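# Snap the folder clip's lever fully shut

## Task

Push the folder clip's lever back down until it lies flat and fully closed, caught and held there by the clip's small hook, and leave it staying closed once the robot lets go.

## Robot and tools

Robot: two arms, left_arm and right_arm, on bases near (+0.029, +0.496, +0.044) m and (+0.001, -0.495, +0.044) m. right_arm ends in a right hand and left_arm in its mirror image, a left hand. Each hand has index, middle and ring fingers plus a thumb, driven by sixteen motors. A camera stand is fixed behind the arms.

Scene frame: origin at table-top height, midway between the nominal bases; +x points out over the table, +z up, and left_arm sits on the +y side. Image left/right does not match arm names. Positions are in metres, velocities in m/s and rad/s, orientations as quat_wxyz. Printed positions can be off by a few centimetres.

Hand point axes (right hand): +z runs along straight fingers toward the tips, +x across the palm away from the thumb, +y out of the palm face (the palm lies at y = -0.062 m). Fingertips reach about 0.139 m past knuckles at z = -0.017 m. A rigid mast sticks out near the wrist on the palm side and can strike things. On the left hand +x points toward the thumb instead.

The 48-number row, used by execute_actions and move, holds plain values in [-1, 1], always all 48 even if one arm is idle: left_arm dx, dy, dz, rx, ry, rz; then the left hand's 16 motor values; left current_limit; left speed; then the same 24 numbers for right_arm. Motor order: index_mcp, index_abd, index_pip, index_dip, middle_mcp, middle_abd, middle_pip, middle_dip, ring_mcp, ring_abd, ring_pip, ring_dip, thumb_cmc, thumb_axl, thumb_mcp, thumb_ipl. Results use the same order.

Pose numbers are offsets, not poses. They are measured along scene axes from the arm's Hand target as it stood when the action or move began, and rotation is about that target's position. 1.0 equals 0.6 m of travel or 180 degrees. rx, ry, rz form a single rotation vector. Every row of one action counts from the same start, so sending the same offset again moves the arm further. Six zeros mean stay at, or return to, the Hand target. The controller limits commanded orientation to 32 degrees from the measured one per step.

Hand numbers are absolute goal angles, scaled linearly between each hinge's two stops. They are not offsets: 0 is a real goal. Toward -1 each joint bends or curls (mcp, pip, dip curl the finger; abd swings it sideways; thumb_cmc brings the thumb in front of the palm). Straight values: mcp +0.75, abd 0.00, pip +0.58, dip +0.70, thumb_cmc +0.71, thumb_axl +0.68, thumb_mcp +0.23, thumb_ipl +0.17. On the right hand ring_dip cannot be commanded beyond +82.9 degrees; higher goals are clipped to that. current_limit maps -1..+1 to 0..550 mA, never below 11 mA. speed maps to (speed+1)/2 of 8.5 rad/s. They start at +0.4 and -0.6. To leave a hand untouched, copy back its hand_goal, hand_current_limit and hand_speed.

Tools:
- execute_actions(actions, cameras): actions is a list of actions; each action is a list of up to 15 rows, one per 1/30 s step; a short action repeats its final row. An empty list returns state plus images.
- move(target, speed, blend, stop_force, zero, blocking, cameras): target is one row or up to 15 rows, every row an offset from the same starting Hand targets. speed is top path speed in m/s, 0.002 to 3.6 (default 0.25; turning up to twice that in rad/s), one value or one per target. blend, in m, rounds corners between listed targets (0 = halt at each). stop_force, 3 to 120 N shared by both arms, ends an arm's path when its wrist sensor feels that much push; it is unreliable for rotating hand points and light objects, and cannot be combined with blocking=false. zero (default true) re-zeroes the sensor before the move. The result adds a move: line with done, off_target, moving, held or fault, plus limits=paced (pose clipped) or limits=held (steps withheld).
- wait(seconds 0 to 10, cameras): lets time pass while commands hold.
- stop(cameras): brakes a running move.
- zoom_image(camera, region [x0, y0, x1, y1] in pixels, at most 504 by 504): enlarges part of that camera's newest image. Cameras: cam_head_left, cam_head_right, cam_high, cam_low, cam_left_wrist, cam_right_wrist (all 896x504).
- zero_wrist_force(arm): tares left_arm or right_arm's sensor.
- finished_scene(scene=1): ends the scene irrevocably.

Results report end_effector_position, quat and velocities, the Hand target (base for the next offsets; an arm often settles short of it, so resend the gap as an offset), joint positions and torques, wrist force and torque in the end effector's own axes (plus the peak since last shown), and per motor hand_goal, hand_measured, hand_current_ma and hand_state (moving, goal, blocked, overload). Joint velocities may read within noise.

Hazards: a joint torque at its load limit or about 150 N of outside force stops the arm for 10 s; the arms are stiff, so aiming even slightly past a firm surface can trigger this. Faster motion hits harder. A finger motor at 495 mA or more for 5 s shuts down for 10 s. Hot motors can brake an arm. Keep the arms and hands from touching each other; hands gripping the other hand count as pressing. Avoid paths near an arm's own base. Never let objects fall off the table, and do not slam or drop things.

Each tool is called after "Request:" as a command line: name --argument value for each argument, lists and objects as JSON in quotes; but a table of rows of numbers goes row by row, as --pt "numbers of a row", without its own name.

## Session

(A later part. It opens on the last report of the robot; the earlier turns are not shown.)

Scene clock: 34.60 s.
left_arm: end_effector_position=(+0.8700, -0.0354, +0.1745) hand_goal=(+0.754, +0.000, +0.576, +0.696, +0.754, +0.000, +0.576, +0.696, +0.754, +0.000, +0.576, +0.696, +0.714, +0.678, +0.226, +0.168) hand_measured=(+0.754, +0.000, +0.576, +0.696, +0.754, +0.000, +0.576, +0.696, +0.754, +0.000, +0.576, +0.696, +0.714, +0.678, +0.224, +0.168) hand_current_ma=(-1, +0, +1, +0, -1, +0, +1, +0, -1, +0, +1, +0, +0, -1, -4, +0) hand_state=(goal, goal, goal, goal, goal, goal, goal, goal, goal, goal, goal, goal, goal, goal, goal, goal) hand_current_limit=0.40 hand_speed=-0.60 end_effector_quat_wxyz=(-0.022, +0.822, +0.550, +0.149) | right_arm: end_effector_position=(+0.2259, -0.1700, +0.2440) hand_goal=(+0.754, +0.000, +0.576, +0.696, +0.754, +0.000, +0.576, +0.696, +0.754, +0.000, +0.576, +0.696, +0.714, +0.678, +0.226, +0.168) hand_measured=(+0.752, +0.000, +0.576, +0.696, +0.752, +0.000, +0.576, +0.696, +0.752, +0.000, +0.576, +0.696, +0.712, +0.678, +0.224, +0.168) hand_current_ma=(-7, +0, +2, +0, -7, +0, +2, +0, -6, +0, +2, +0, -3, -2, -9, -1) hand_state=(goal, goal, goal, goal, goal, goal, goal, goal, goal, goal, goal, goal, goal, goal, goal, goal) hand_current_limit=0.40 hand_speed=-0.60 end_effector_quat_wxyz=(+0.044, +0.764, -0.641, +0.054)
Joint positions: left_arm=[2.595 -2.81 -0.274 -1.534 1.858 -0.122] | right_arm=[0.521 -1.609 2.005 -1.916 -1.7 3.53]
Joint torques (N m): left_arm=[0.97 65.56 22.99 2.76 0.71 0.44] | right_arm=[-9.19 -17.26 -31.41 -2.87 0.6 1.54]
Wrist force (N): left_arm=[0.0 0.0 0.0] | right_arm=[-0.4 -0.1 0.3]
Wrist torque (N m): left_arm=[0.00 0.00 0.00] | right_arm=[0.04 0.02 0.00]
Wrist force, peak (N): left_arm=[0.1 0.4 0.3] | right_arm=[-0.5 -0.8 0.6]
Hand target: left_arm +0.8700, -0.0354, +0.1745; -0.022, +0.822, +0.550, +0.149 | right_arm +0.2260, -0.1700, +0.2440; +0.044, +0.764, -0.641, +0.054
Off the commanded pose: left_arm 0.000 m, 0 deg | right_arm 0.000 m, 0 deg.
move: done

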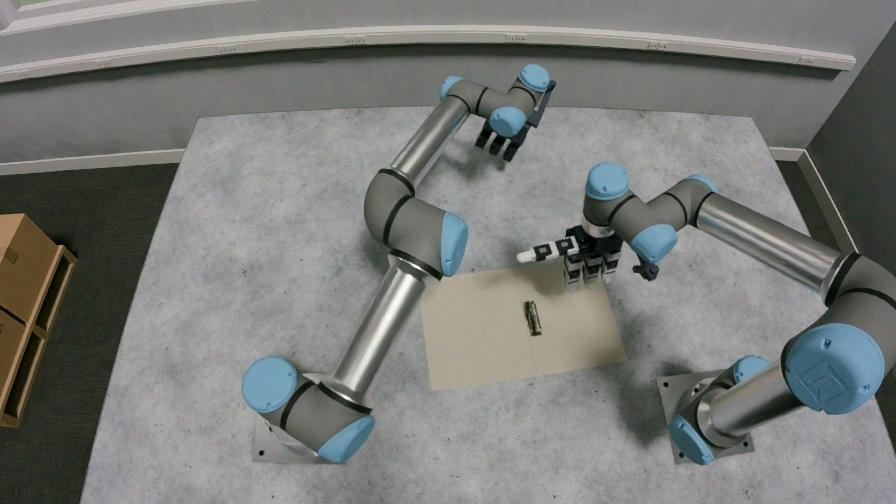

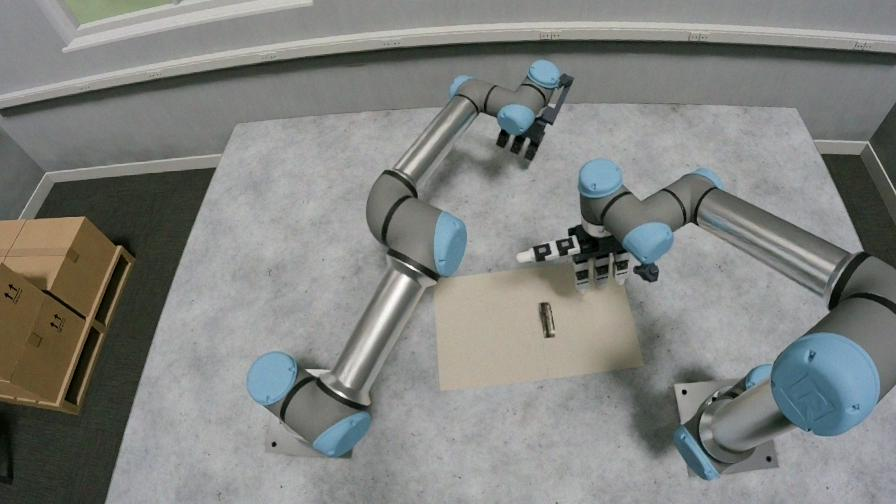

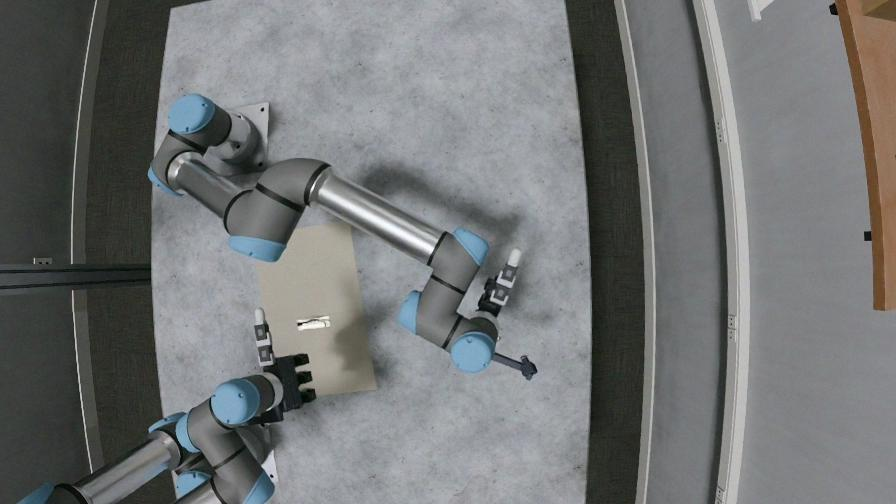

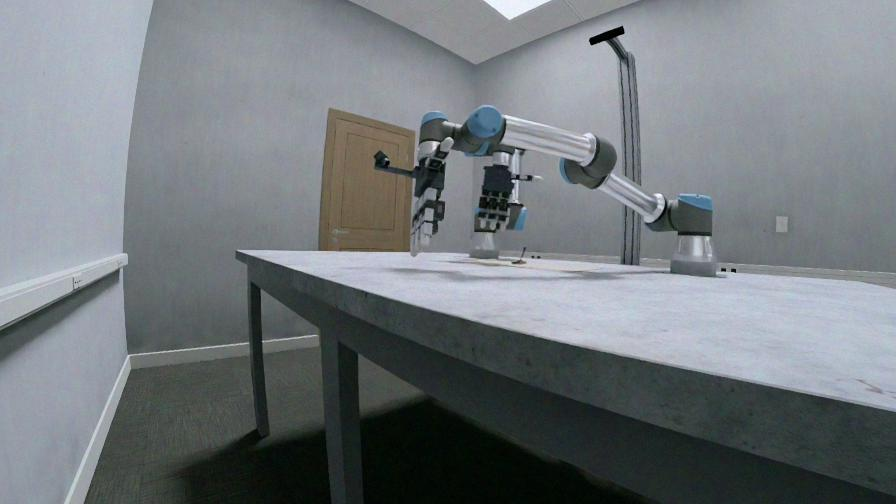

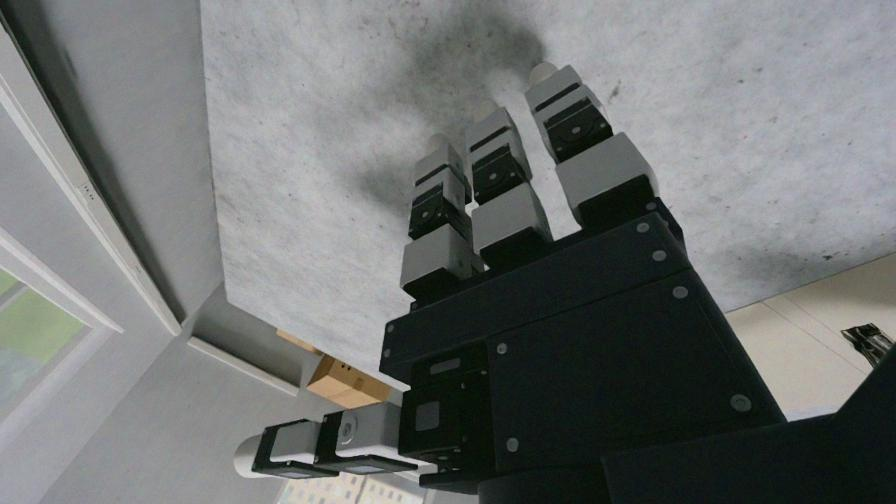

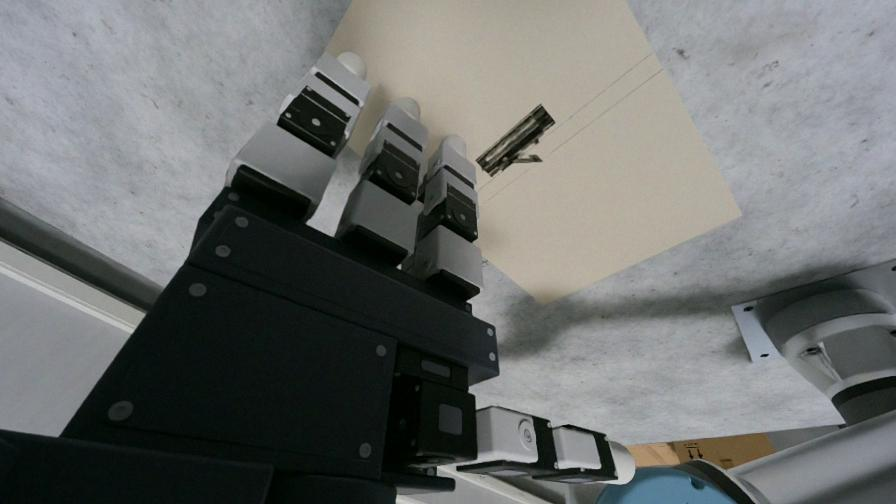

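Request:
move --target '[0,0,0,0,0,0, 0.754,0,0.576,0.696,0.754,0,0.576,0.696,0.754,0,0.576,0.696,0.714,0.678,0.226,0.168,0.4,-0.6, -0.0237,0.1495,-0.0832,0,0,0, 0.754,0,0.576,0.696,0.754,0,0.576,0.696,0.754,0,0.576,0.696,0.714,0.678,0.226,0.168,0.75,-0.6]' --speed 0.2 --cameras '["cam_right_wrist", "cam_head_left", "cam_low", "cam_high"]'

Request:
zoom_image --camera "cam_right_wrist" --region '[380, 40, 560, 190]'

Request:
zoom_image --camera "cam_low" --region '[470, 210, 570, 280]'

Request:
zoom_image --camera "cam_high" --region '[270, 290, 350, 360]'

Scene clock: 46.00 s.
left_arm: end_effector_position=(+0.8700, -0.0354, +0.1745) hand_goal=(+0.754, +0.000, +0.576, +0.696, +0.754, +0.000, +0.576, +0.696, +0.754, +0.000, +0.576, +0.696, +0.714, +0.678, +0.226, +0.168) hand_measured=(+0.754, +0.000, +0.576, +0.696, +0.754, +0.000, +0.576, +0.696, +0.754, +0.000, +0.576, +0.696, +0.714, +0.678, +0.224, +0.168) hand_current_ma=(-1, +0, +1, +0, -1, +0, +1, +0, -1, +0, +1, +0, +0, -1, -4, +0) hand_state=(goal, goal, goal, goal, goal, goal, goal, goal, goal, goal, goal, goal, goal, goal, goal, goal) hand_current_limit=0.40 hand_speed=-0.60 end_effector_quat_wxyz=(-0.022, +0.822, +0.550, +0.149) | right_arm: end_effector_position=(+0.2118, -0.0803, +0.1941) hand_goal=(+0.754, +0.000, +0.576, +0.696, +0.754, +0.000, +0.576, +0.696, +0.754, +0.000, +0.576, +0.696, +0.714, +0.678, +0.226, +0.168) hand_measured=(+0.752, +0.000, +0.576, +0.696, +0.752, +0.000, +0.576, +0.696, +0.752, +0.000, +0.576, +0.696, +0.712, +0.678, +0.224, +0.168) hand_current_ma=(-7, +0, +2, +0, -7, +0, +2, +0, -6, +0, +2, +0, -3, -2, -10, -1) hand_state=(goal, goal, goal, goal, goal, goal, goal, goal, goal, goal, goal, goal, goal, goal, goal, goal) hand_current_limit=0.75 hand_speed=-0.60 end_effector_quat_wxyz=(+0.044, +0.764, -0.641, +0.054)
Joint positions: left_arm=[2.595 -2.81 -0.274 -1.534 1.858 -0.122] | right_arm=[0.689 -1.406 1.922 -2.015 -1.69 3.699]
Joint torques (N m): left_arm=[1.04 63.59 23.07 2.79 0.47 0.12] | right_arm=[6.82 -18.81 -15.51 -0.77 -1.85 0.95]
Wrist force (N): left_arm=[0.0 -0.1 0.5] | right_arm=[-0.6 -0.7 0.2]
Wrist torque (N m): left_arm=[-0.05 0.00 0.01] | right_arm=[-0.06 0.04 -0.04]
Wrist force, peak (N): left_arm=[-0.1 0.1 0.6] | right_arm=[-2.4 -0.8 0.9]
Hand target: left_arm +0.8700, -0.0354, +0.1745; -0.022, +0.822, +0.550, +0.149 | right_arm +0.2117, -0.0803, +0.1941; +0.044, +0.764, -0.641, +0.054
Off the commanded pose: left_arm 0.000 m, 0 deg | right_arm 0.000 m, 0 deg.
move: done
Images, in order (width x height): cam_head_left 896x504, cam_high 896x504, cam_low 896x504, cam_right_wrist 896x504.

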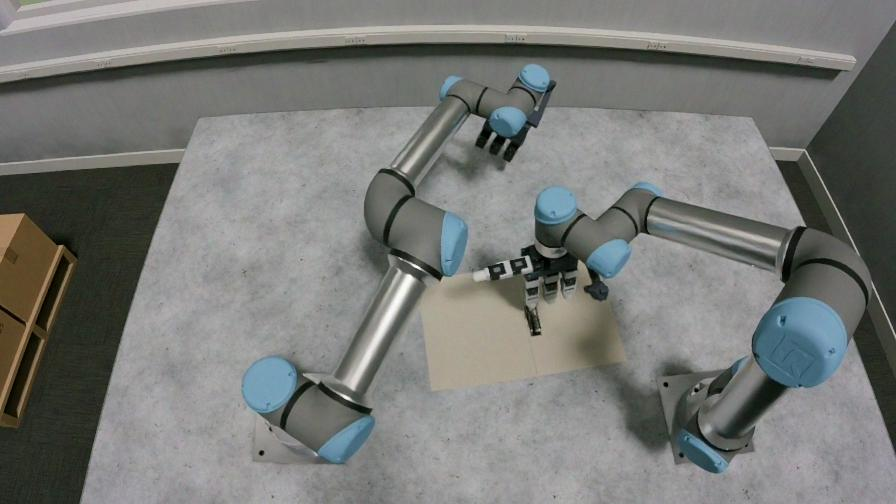

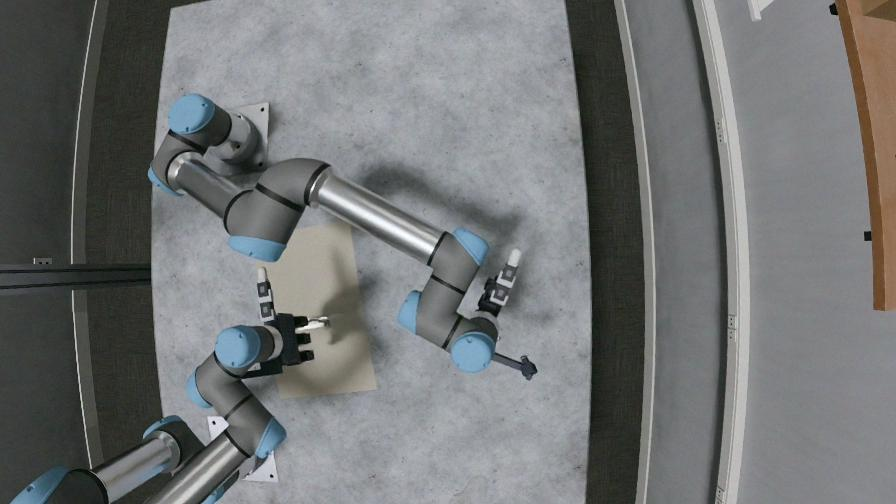

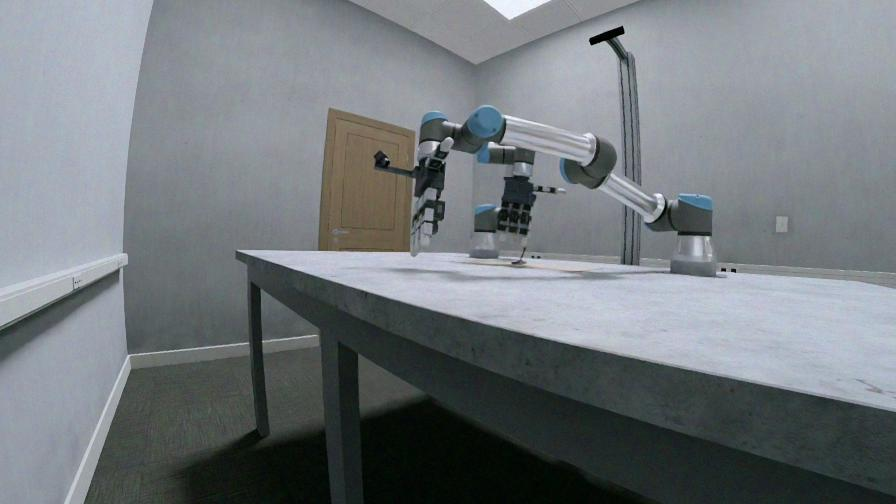

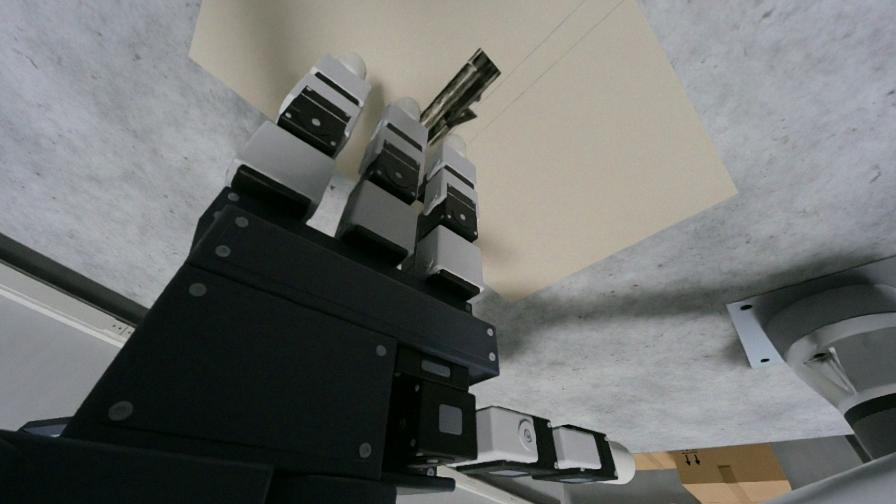

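Scaled by 2.800 from the camera's 896x504 image, which has a finer 1280x720 frame.

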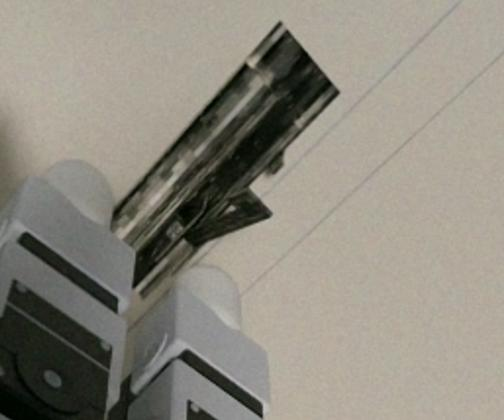

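Scaled by 5.040 from the camera's 896x504 image, which has a finer 1280x720 frame.

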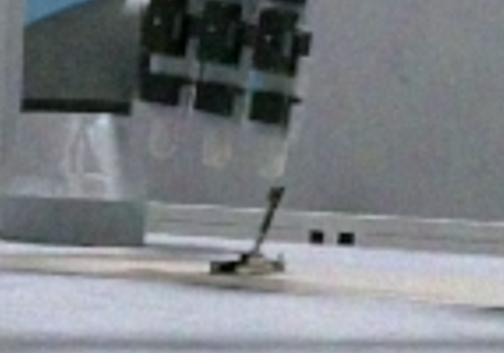

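Scaled by 6.300 from the camera's 896x504 image, which has a finer 1280x720 frame.

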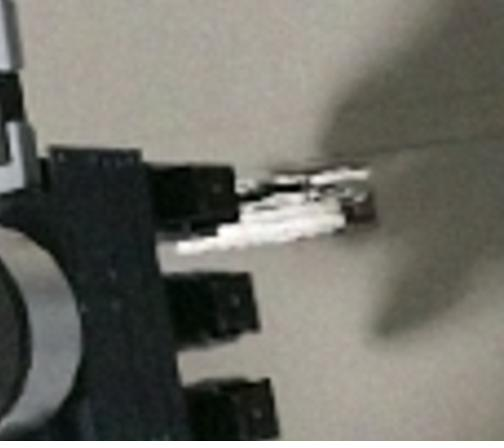

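Request:
move --pt "0 0 0 0 0 0 0.754 0 0.576 0.696 0.754 0 0.576 0.696 0.754 0 0.576 0.696 0.714 0.678 0.226 0.168 0.4 -0.6 -0.0195 -0.0028 -0.0222 0 0 0 0.754 0 0.576 0.696 0.754 0 0.576 0.696 0.754 0 0.576 0.696 0.714 0.678 0.226 0.168 0.75 -0.6" --pt "0 0 0 0 0 0 0.754 0 0.576 0.696 0.754 0 0.576 0.696 0.754 0 0.576 0.696 0.714 0.678 0.226 0.168 0.4 -0.6 -0.0523 -0.0073 -0.045 0 0 0 0.754 0 0.576 0.696 0.754 0 0.576 0.696 0.754 0 0.576 0.696 0.714 0.678 0.226 0.168 0.75 -0.6" --speed 0.05 --blend 0.005 --stop_force 15 --cameras '["cam_right_wrist", "cam_low"]'

Request:
zoom_image --camera "cam_right_wrist" --region '[380, 40, 560, 190]'

Request:
zoom_image --camera "cam_low" --region '[470, 210, 570, 280]'

Scene clock: 50.37 s.
left_arm: end_effector_position=(+0.8700, -0.0354, +0.1745) hand_goal=(+0.754, +0.000, +0.576, +0.696, +0.754, +0.000, +0.576, +0.696, +0.754, +0.000, +0.576, +0.696, +0.714, +0.678, +0.226, +0.168) hand_measured=(+0.754, +0.000, +0.576, +0.696, +0.754, +0.000, +0.576, +0.696, +0.754, +0.000, +0.576, +0.696, +0.714, +0.678, +0.224, +0.168) hand_current_ma=(-1, +0, +1, +0, -1, +0, +1, +0, -1, +0, +1, +0, +0, -1, -4, +0) hand_state=(goal, goal, goal, goal, goal, goal, goal, goal, goal, goal, goal, goal, goal, goal, goal, goal) hand_current_limit=0.40 hand_speed=-0.60 end_effector_quat_wxyz=(-0.022, +0.822, +0.550, +0.149) | right_arm: end_effector_position=(+0.1804, -0.0847, +0.1671) hand_goal=(+0.754, +0.000, +0.576, +0.696, +0.754, +0.000, +0.576, +0.696, +0.754, +0.000, +0.576, +0.696, +0.714, +0.678, +0.226, +0.168) hand_measured=(+0.774, -0.002, +0.588, +0.702, +0.752, +0.000, +0.576, +0.696, +0.752, +0.000, +0.576, +0.696, +0.712, +0.678, +0.224, +0.168) hand_current_ma=(+80, -6, +40, +18, -7, +0, +2, +0, -6, +0, +2, +0, -3, -2, -10, -1) hand_state=(blocked, goal, goal, goal, goal, goal, goal, goal, goal, goal, goal, goal, goal, goal, goal, goal) hand_current_limit=0.75 hand_speed=-0.60 end_effector_quat_wxyz=(+0.044, +0.764, -0.641, +0.054)
Joint positions: left_arm=[2.595 -2.81 -0.274 -1.534 1.858 -0.122] | right_arm=[0.725 -1.415 2.014 -2.093 -1.687 3.736]
Joint torques (N m): left_arm=[2.14 64.35 22.72 2.79 0.52 0.67] | right_arm=[-9.14 -17.9 -29.79 0.46 -0.49 -1.76]
Wrist force (N): left_arm=[0.1 0.1 0.1] | right_arm=[-0.5 -1.0 0.1]
Wrist torque (N m): left_arm=[0.01 -0.01 0.01] | right_arm=[0.02 0.00 -0.06]
Wrist force, peak (N): left_arm=[0.3 0.1 0.3] | right_arm=[-0.2 -1.6 -2.0]
Hand target: left_arm +0.8700, -0.0354, +0.1745; -0.022, +0.822, +0.550, +0.149 | right_arm +0.1804, -0.0847, +0.1671; +0.044, +0.764, -0.641, +0.054
Off the commanded pose: left_arm 0.000 m, 0 deg | right_arm 0.000 m, 0 deg.
move: done
Images, in order (width x height): cam_low 896x504, cam_right_wrist 896x504.

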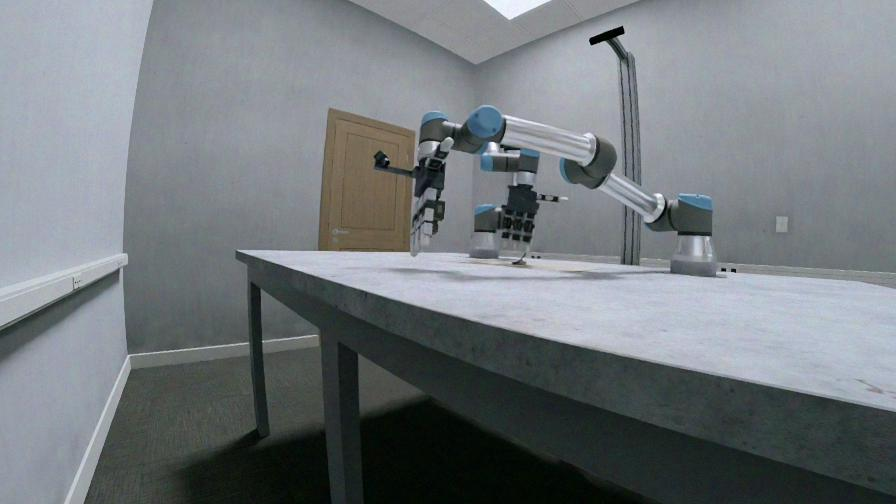

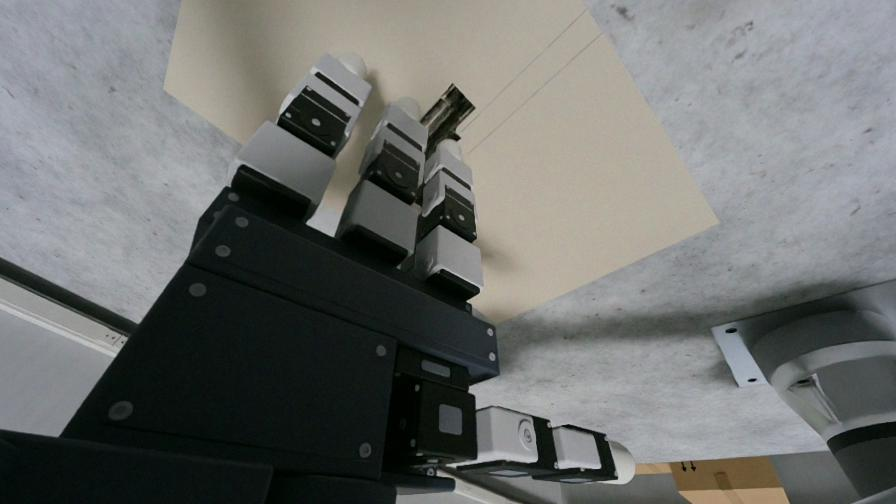

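Scaled by 2.800 from the camera's 896x504 image, which has a finer 1280x720 frame.

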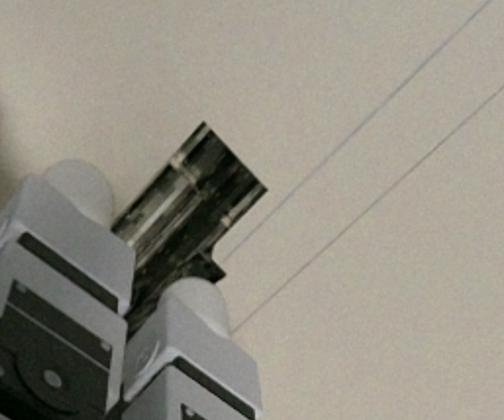

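Scaled by 5.040 from the camera's 896x504 image, which has a finer 1280x720 frame.

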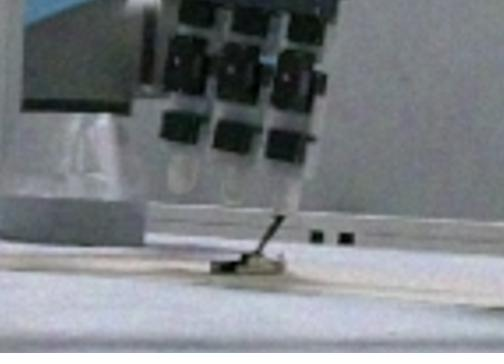

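Request:
move --pt "0 0 0 0 0 0 0.754 0 0.576 0.696 0.754 0 0.576 0.696 0.754 0 0.576 0.696 0.714 0.678 0.226 0.168 0.4 -0.6 -0.0145 -0.002 -0.0207 0 0 0 0.754 0 0.576 0.696 0.754 0 0.576 0.696 0.754 0 0.576 0.696 0.714 0.678 0.226 0.168 0.75 -0.6" --pt "0 0 0 0 0 0 0.754 0 0.576 0.696 0.754 0 0.576 0.696 0.754 0 0.576 0.696 0.714 0.678 0.226 0.168 0.4 -0.6 -0.0233 -0.0033 -0.0447 0 0 0 0.754 0 0.576 0.696 0.754 0 0.576 0.696 0.754 0 0.576 0.696 0.714 0.678 0.226 0.168 0.75 -0.6" --speed 0.04 --blend 0.005 --stop_force 20 --zero false --cameras '["cam_right_wrist", "cam_low"]'

Request:
zoom_image --camera "cam_right_wrist" --region '[380, 40, 560, 190]'

Request:
zoom_image --camera "cam_low" --region '[470, 210, 570, 280]'

Scene clock: 53.23 s.
left_arm: end_effector_position=(+0.8700, -0.0354, +0.1745) hand_goal=(+0.754, +0.000, +0.576, +0.696, +0.754, +0.000, +0.576, +0.696, +0.754, +0.000, +0.576, +0.696, +0.714, +0.678, +0.226, +0.168) hand_measured=(+0.754, +0.000, +0.576, +0.696, +0.754, +0.000, +0.576, +0.696, +0.754, +0.000, +0.576, +0.696, +0.714, +0.678, +0.224, +0.168) hand_current_ma=(-1, +0, +1, +0, -1, +0, +1, +0, -1, +0, +1, +0, +0, -1, -4, +0) hand_state=(goal, goal, goal, goal, goal, goal, goal, goal, goal, goal, goal, goal, goal, goal, goal, goal) hand_current_limit=0.40 hand_speed=-0.60 end_effector_quat_wxyz=(-0.022, +0.822, +0.550, +0.149) | right_arm: end_effector_position=(+0.1664, -0.0866, +0.1402) hand_goal=(+0.754, +0.000, +0.576, +0.696, +0.754, +0.000, +0.576, +0.696, +0.754, +0.000, +0.576, +0.696, +0.714, +0.678, +0.226, +0.168) hand_measured=(+0.788, -0.012, +0.596, +0.708, +0.752, +0.000, +0.576, +0.696, +0.752, +0.000, +0.576, +0.696, +0.712, +0.678, +0.224, +0.168) hand_current_ma=(+137, -36, +69, +39, -7, +0, +2, +0, -6, +0, +2, +0, -3, -2, -10, -1) hand_state=(blocked, goal, goal, goal, goal, goal, goal, goal, goal, goal, goal, goal, goal, goal, goal, goal) hand_current_limit=0.75 hand_speed=-0.60 end_effector_quat_wxyz=(+0.044, +0.764, -0.641, +0.054)
Joint positions: left_arm=[2.595 -2.81 -0.274 -1.534 1.858 -0.122] | right_arm=[0.743 -1.393 2.071 -2.171 -1.686 3.753]
Joint torques (N m): left_arm=[0.51 63.82 23.27 2.69 0.53 0.41] | right_arm=[-8.19 -33.46 -27.06 0.56 1.01 -1.82]
Wrist force (N): left_arm=[0.2 0.2 0.0] | right_arm=[0.1 -1.7 -3.3]
Wrist torque (N m): left_arm=[0.03 -0.02 0.01] | right_arm=[0.43 -0.04 -0.02]
Wrist force, peak (N): left_arm=[0.0 -0.1 0.5] | right_arm=[0.3 -1.7 -7.1]
Hand target: left_arm +0.8700, -0.0354, +0.1745; -0.022, +0.822, +0.550, +0.149 | right_arm +0.1664, -0.0866, +0.1402; +0.044, +0.764, -0.641, +0.054
Off the commanded pose: left_arm 0.000 m, 0 deg | right_arm 0.000 m, 0 deg.
move: done
Images, in order (width x height): cam_low 896x504, cam_right_wrist 896x504.

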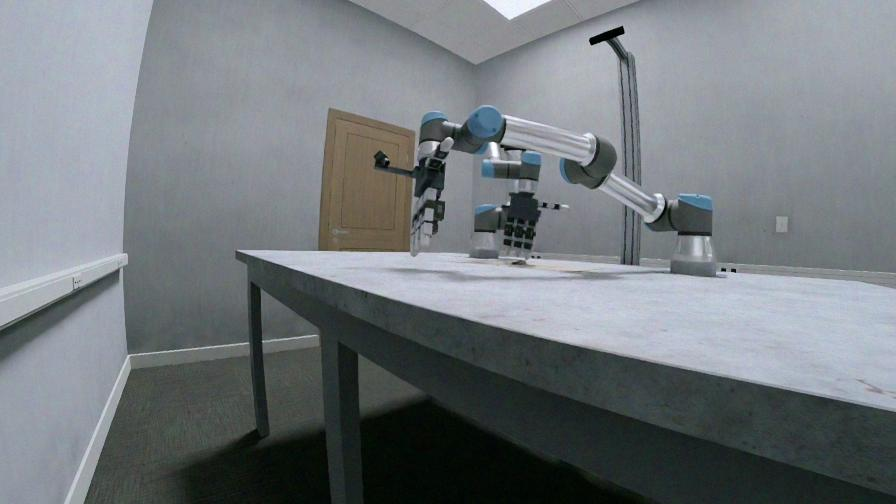

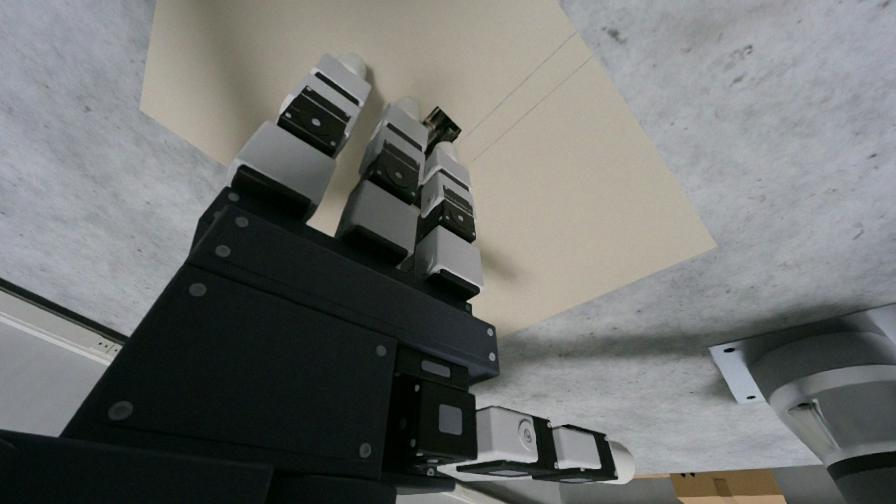

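Scaled by 2.800 from the camera's 896x504 image, which has a finer 1280x720 frame.

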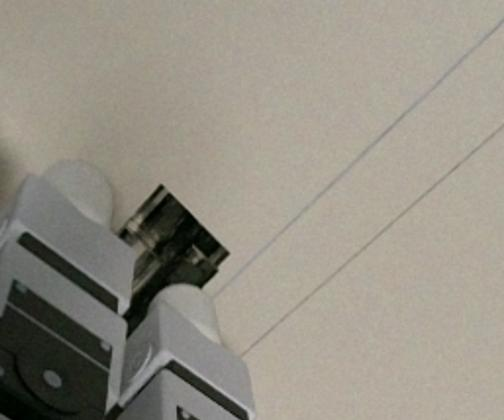

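Scaled by 5.040 from the camera's 896x504 image, which has a finer 1280x720 frame.

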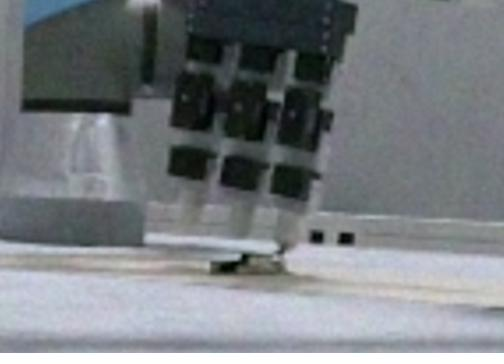

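Request:
move --target '[0,0,0,0,0,0, 0.754,0,0.576,0.696,0.754,0,0.576,0.696,0.754,0,0.576,0.696,0.714,0.678,0.226,0.168,0.4,-0.6, -0.003,0,-0.02,0,0,0, 0.754,0,0.576,0.696,0.754,0,0.576,0.696,0.754,0,0.576,0.696,0.714,0.678,0.226,0.168,0.75,-0.6]' --speed 0.03 --stop_force 20 --zero false --cameras '["cam_right_wrist", "cam_low", "cam_head_left"]'

Request:
zoom_image --camera "cam_right_wrist" --region '[400, 80, 500, 180]'

Request:
zoom_image --camera "cam_low" --region '[490, 230, 550, 275]'

Request:
zoom_image --camera "cam_head_left" --region '[490, 270, 570, 350]'

Scene clock: 55.67 s.
left_arm: end_effector_position=(+0.8700, -0.0354, +0.1745) hand_goal=(+0.754, +0.000, +0.576, +0.696, +0.754, +0.000, +0.576, +0.696, +0.754, +0.000, +0.576, +0.696, +0.714, +0.678, +0.226, +0.168) hand_measured=(+0.754, +0.000, +0.576, +0.696, +0.754, +0.000, +0.576, +0.696, +0.754, +0.000, +0.576, +0.696, +0.714, +0.678, +0.224, +0.168) hand_current_ma=(-1, +0, +1, +0, -1, +0, +1, +0, -1, +0, +1, +0, +0, -1, -4, +0) hand_state=(goal, goal, goal, goal, goal, goal, goal, goal, goal, goal, goal, goal, goal, goal, goal, goal) hand_current_limit=0.40 hand_speed=-0.60 end_effector_quat_wxyz=(-0.022, +0.822, +0.550, +0.149) | right_arm: end_effector_position=(+0.1656, -0.0866, +0.1344) hand_goal=(+0.754, +0.000, +0.576, +0.696, +0.754, +0.000, +0.576, +0.696, +0.754, +0.000, +0.576, +0.696, +0.714, +0.678, +0.226, +0.168) hand_measured=(+0.788, -0.014, +0.598, +0.708, +0.752, +0.000, +0.576, +0.696, +0.752, +0.000, +0.576, +0.696, +0.712, +0.678, +0.224, +0.168) hand_current_ma=(+141, -45, +79, +42, -7, +0, +2, +0, -6, +0, +2, +0, -3, -2, -11, -1) hand_state=(blocked, goal, blocked, goal, goal, goal, goal, goal, goal, goal, goal, goal, goal, goal, goal, goal) hand_current_limit=0.75 hand_speed=-0.60 end_effector_quat_wxyz=(+0.044, +0.764, -0.641, +0.054)
Joint positions: left_arm=[2.595 -2.81 -0.274 -1.534 1.858 -0.122] | right_arm=[0.744 -1.384 2.079 -2.188 -1.686 3.754]
Joint torques (N m): left_arm=[1.65 64.16 23.49 2.91 0.43 0.59] | right_arm=[-9.59 -12.87 -19.47 -2.11 -2.42 -1.74]
Wrist force (N): left_arm=[0.0 0.2 0.2] | right_arm=[-0.3 -0.8 -19.6]
Wrist torque (N m): left_arm=[0.00 0.00 0.00] | right_arm=[1.71 -0.45 -0.07]
Wrist force, peak (N): left_arm=[-0.2 0.0 0.5] | right_arm=[-0.6 -0.2 -36.5]
Hand target: left_arm +0.8700, -0.0354, +0.1745; -0.022, +0.822, +0.550, +0.149 | right_arm +0.1656, -0.0866, +0.1344; +0.044, +0.764, -0.641, +0.054 (not the last commanded pose)
Off the commanded pose: left_arm 0.000 m, 0 deg | right_arm 0.006 m, 0 deg.
move: contact (right_arm)
Images, in order (width x height): cam_head_left 896x504, cam_low 896x504, cam_right_wrist 896x504.

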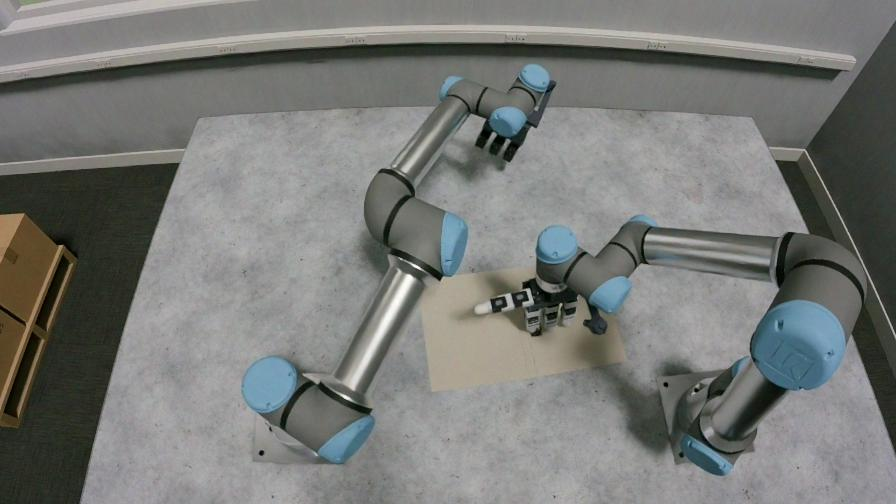

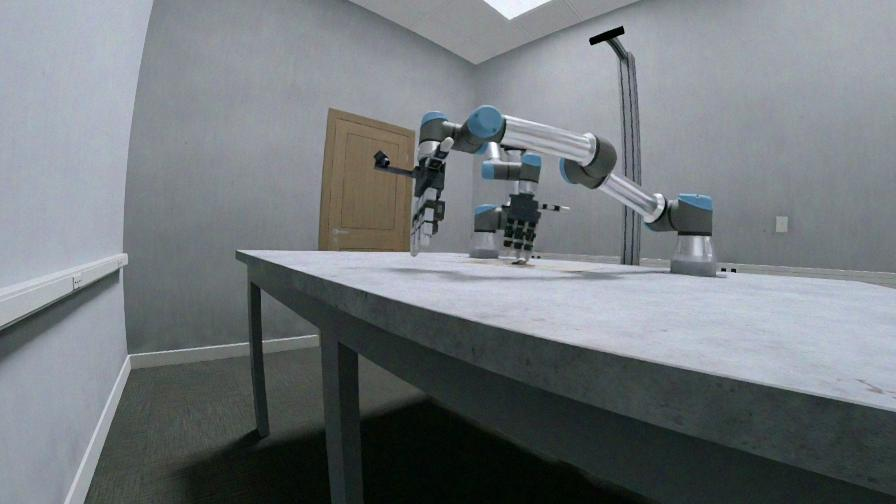

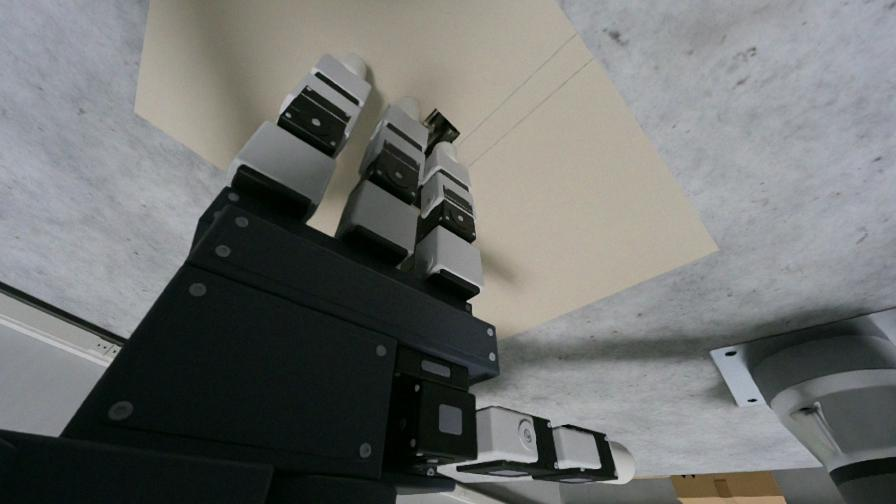

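Scaled by 5.040 from the camera's 896x504 image, which has a finer 1280x720 frame.

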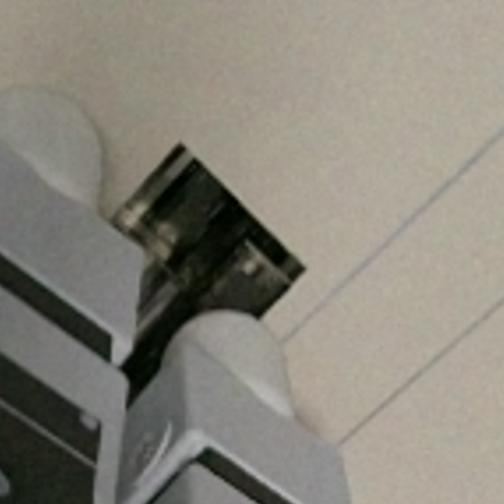

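Scaled by 8.400 from the camera's 896x504 image, which has a finer 1280x720 frame.

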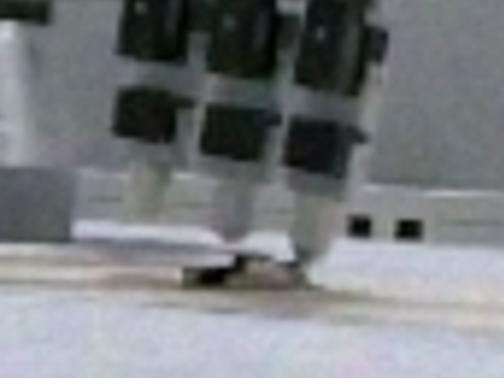

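Scaled by 6.300 from the camera's 896x504 image, which has a finer 1280x720 frame.

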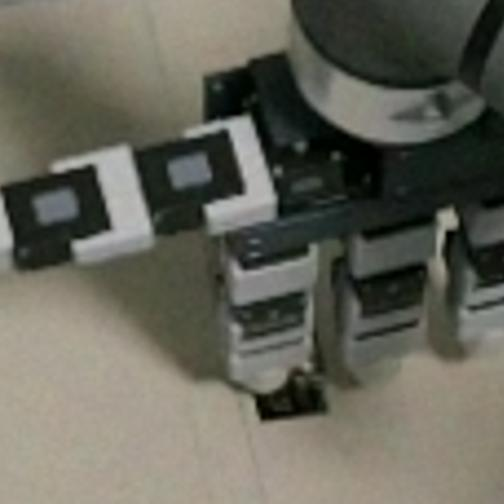

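Request:
move --target '[0,0,0,0,0,0, 0.754,0,0.576,0.696,0.754,0,0.576,0.696,0.754,0,0.576,0.696,0.714,0.678,0.226,0.168,0.4,-0.6, 0.0,-0.1,0.12,0,0,0, 0.754,0,0.576,0.696,0.754,0,0.576,0.696,0.754,0,0.576,0.696,0.714,0.678,0.226,0.168,0.75,-0.6]' --speed 0.15 --cameras '["cam_right_wrist", "cam_low", "cam_head_left"]'

Request:
zoom_image --camera "cam_right_wrist" --region '[420, 40, 560, 180]'

Request:
zoom_image --camera "cam_low" --region '[490, 230, 550, 275]'

Request:
zoom_image --camera "cam_head_left" --region '[490, 270, 570, 350]'

Scene clock: 57.73 s.
left_arm: end_effector_position=(+0.8700, -0.0354, +0.1745) hand_goal=(+0.754, +0.000, +0.576, +0.696, +0.754, +0.000, +0.576, +0.696, +0.754, +0.000, +0.576, +0.696, +0.714, +0.678, +0.226, +0.168) hand_measured=(+0.754, +0.000, +0.576, +0.696, +0.754, +0.000, +0.576, +0.696, +0.754, +0.000, +0.576, +0.696, +0.714, +0.678, +0.224, +0.168) hand_current_ma=(-1, +0, +1, +0, -1, +0, +1, +0, -1, +0, +1, +0, +0, -1, -4, +0) hand_state=(goal, goal, goal, goal, goal, goal, goal, goal, goal, goal, goal, goal, goal, goal, goal, goal) hand_current_limit=0.40 hand_speed=-0.60 end_effector_quat_wxyz=(-0.022, +0.822, +0.550, +0.149) | right_arm: end_effector_position=(+0.1656, -0.1467, +0.2064) hand_goal=(+0.754, +0.000, +0.576, +0.696, +0.754, +0.000, +0.576, +0.696, +0.754, +0.000, +0.576, +0.696, +0.714, +0.678, +0.226, +0.168) hand_measured=(+0.756, +0.000, +0.578, +0.700, +0.752, +0.000, +0.576, +0.696, +0.752, +0.000, +0.576, +0.696, +0.712, +0.678, +0.224, +0.168) hand_current_ma=(+3, +1, +6, +9, -7, +0, +2, +0, -6, +0, +2, +0, -3, -2, -11, -1) hand_state=(goal, goal, goal, goal, goal, goal, goal, goal, goal, goal, goal, goal, goal, goal, goal, goal) hand_current_limit=0.75 hand_speed=-0.60 end_effector_quat_wxyz=(+0.044, +0.764, -0.641, +0.054)
Joint positions: left_arm=[2.595 -2.81 -0.274 -1.534 1.858 -0.122] | right_arm=[0.645 -1.612 2.111 -2.003 -1.693 3.655]
Joint torques (N m): left_arm=[2.73 63.63 23.97 2.93 0.45 0.61] | right_arm=[2.77 -27.3 -31.32 -1.78 1.84 0.35]
Wrist force (N): left_arm=[-0.1 0.4 0.0] | right_arm=[-0.6 -0.8 0.2]
Wrist torque (N m): left_arm=[0.04 0.01 -0.01] | right_arm=[-0.06 0.04 -0.12]
Wrist force, peak (N): left_arm=[0.0 0.2 0.4] | right_arm=[-0.4 -1.1 -19.8]
Hand target: left_arm +0.8700, -0.0354, +0.1745; -0.022, +0.822, +0.550, +0.149 | right_arm +0.1656, -0.1466, +0.2064; +0.044, +0.764, -0.641, +0.054
Off the commanded pose: left_arm 0.000 m, 0 deg | right_arm 0.000 m, 0 deg.
move: done
Images, in order (width x height): cam_head_left 896x504, cam_low 896x504, cam_right_wrist 896x504.

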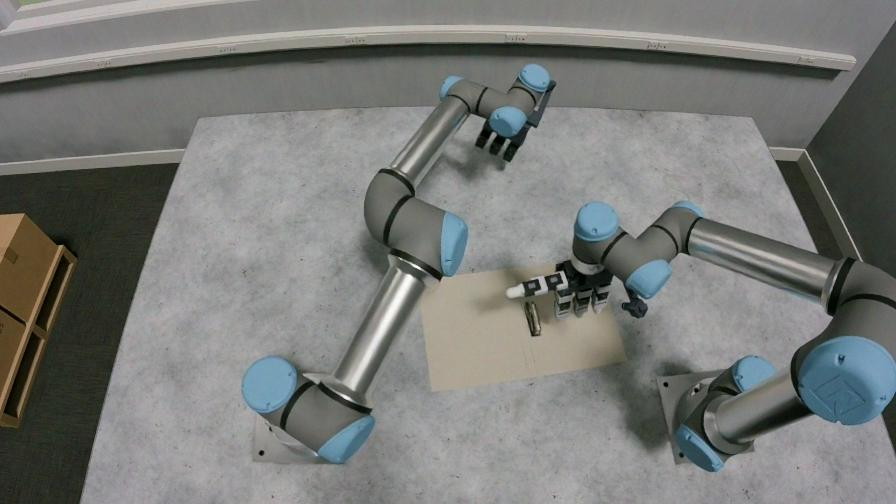

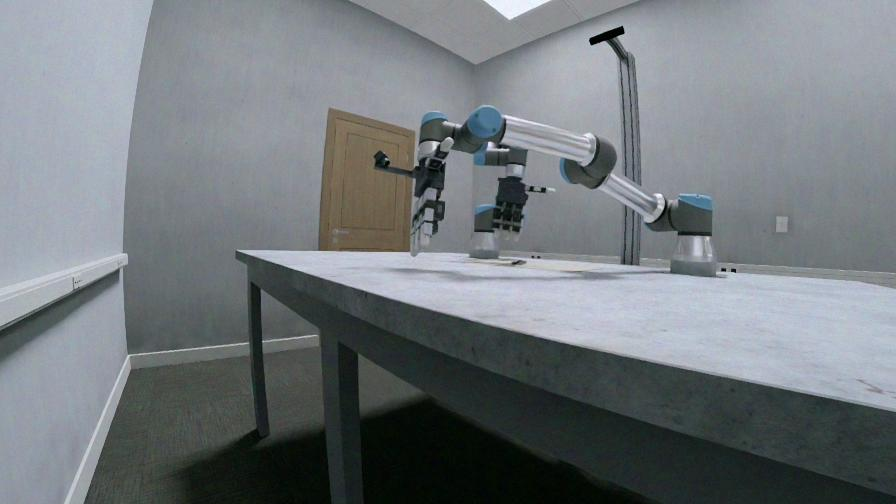

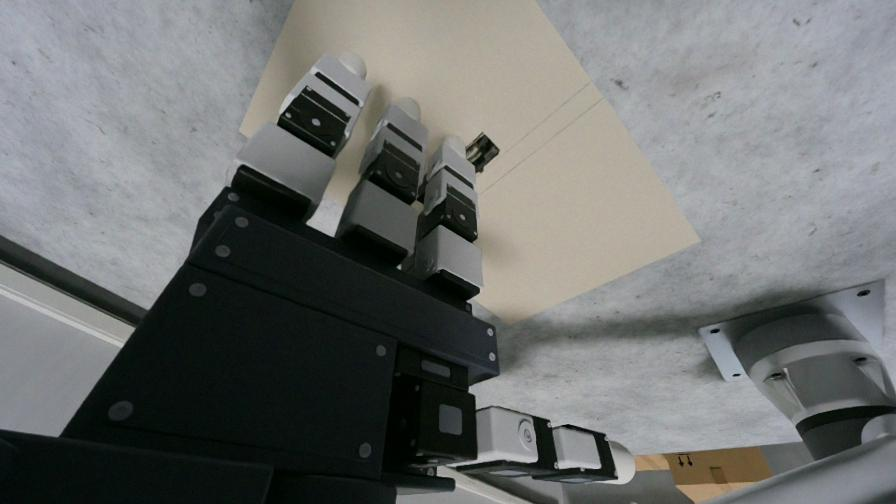

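Scaled by 3.600 from the camera's 896x504 image, which has a finer 1280x720 frame.

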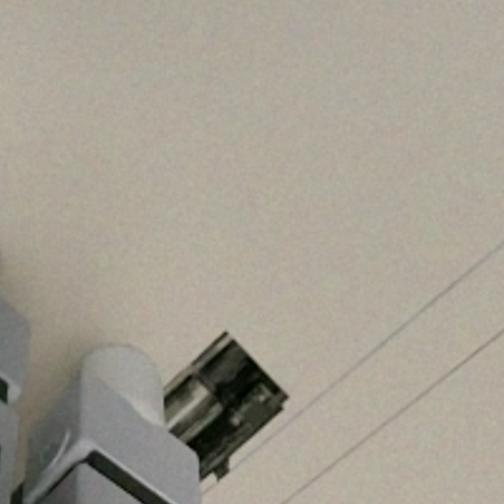

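Scaled by 8.400 from the camera's 896x504 image, which has a finer 1280x720 frame.

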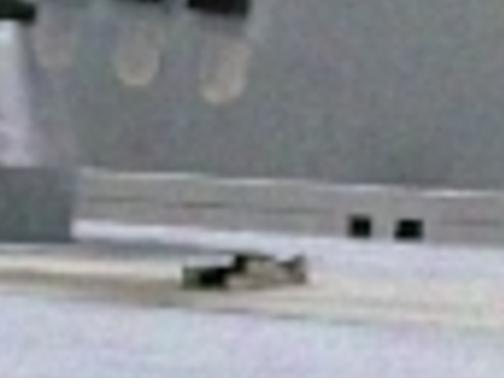

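Scaled by 6.300 from the camera's 896x504 image, which has a finer 1280x720 frame.

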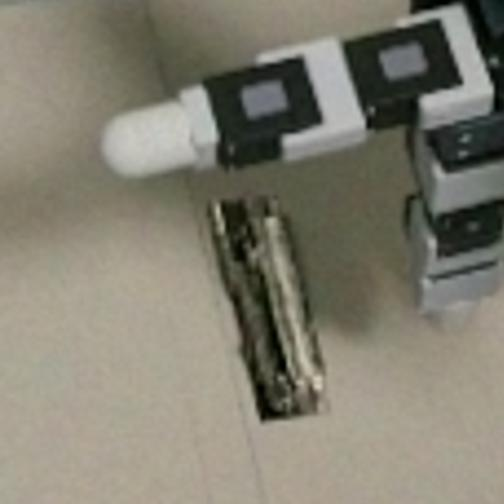

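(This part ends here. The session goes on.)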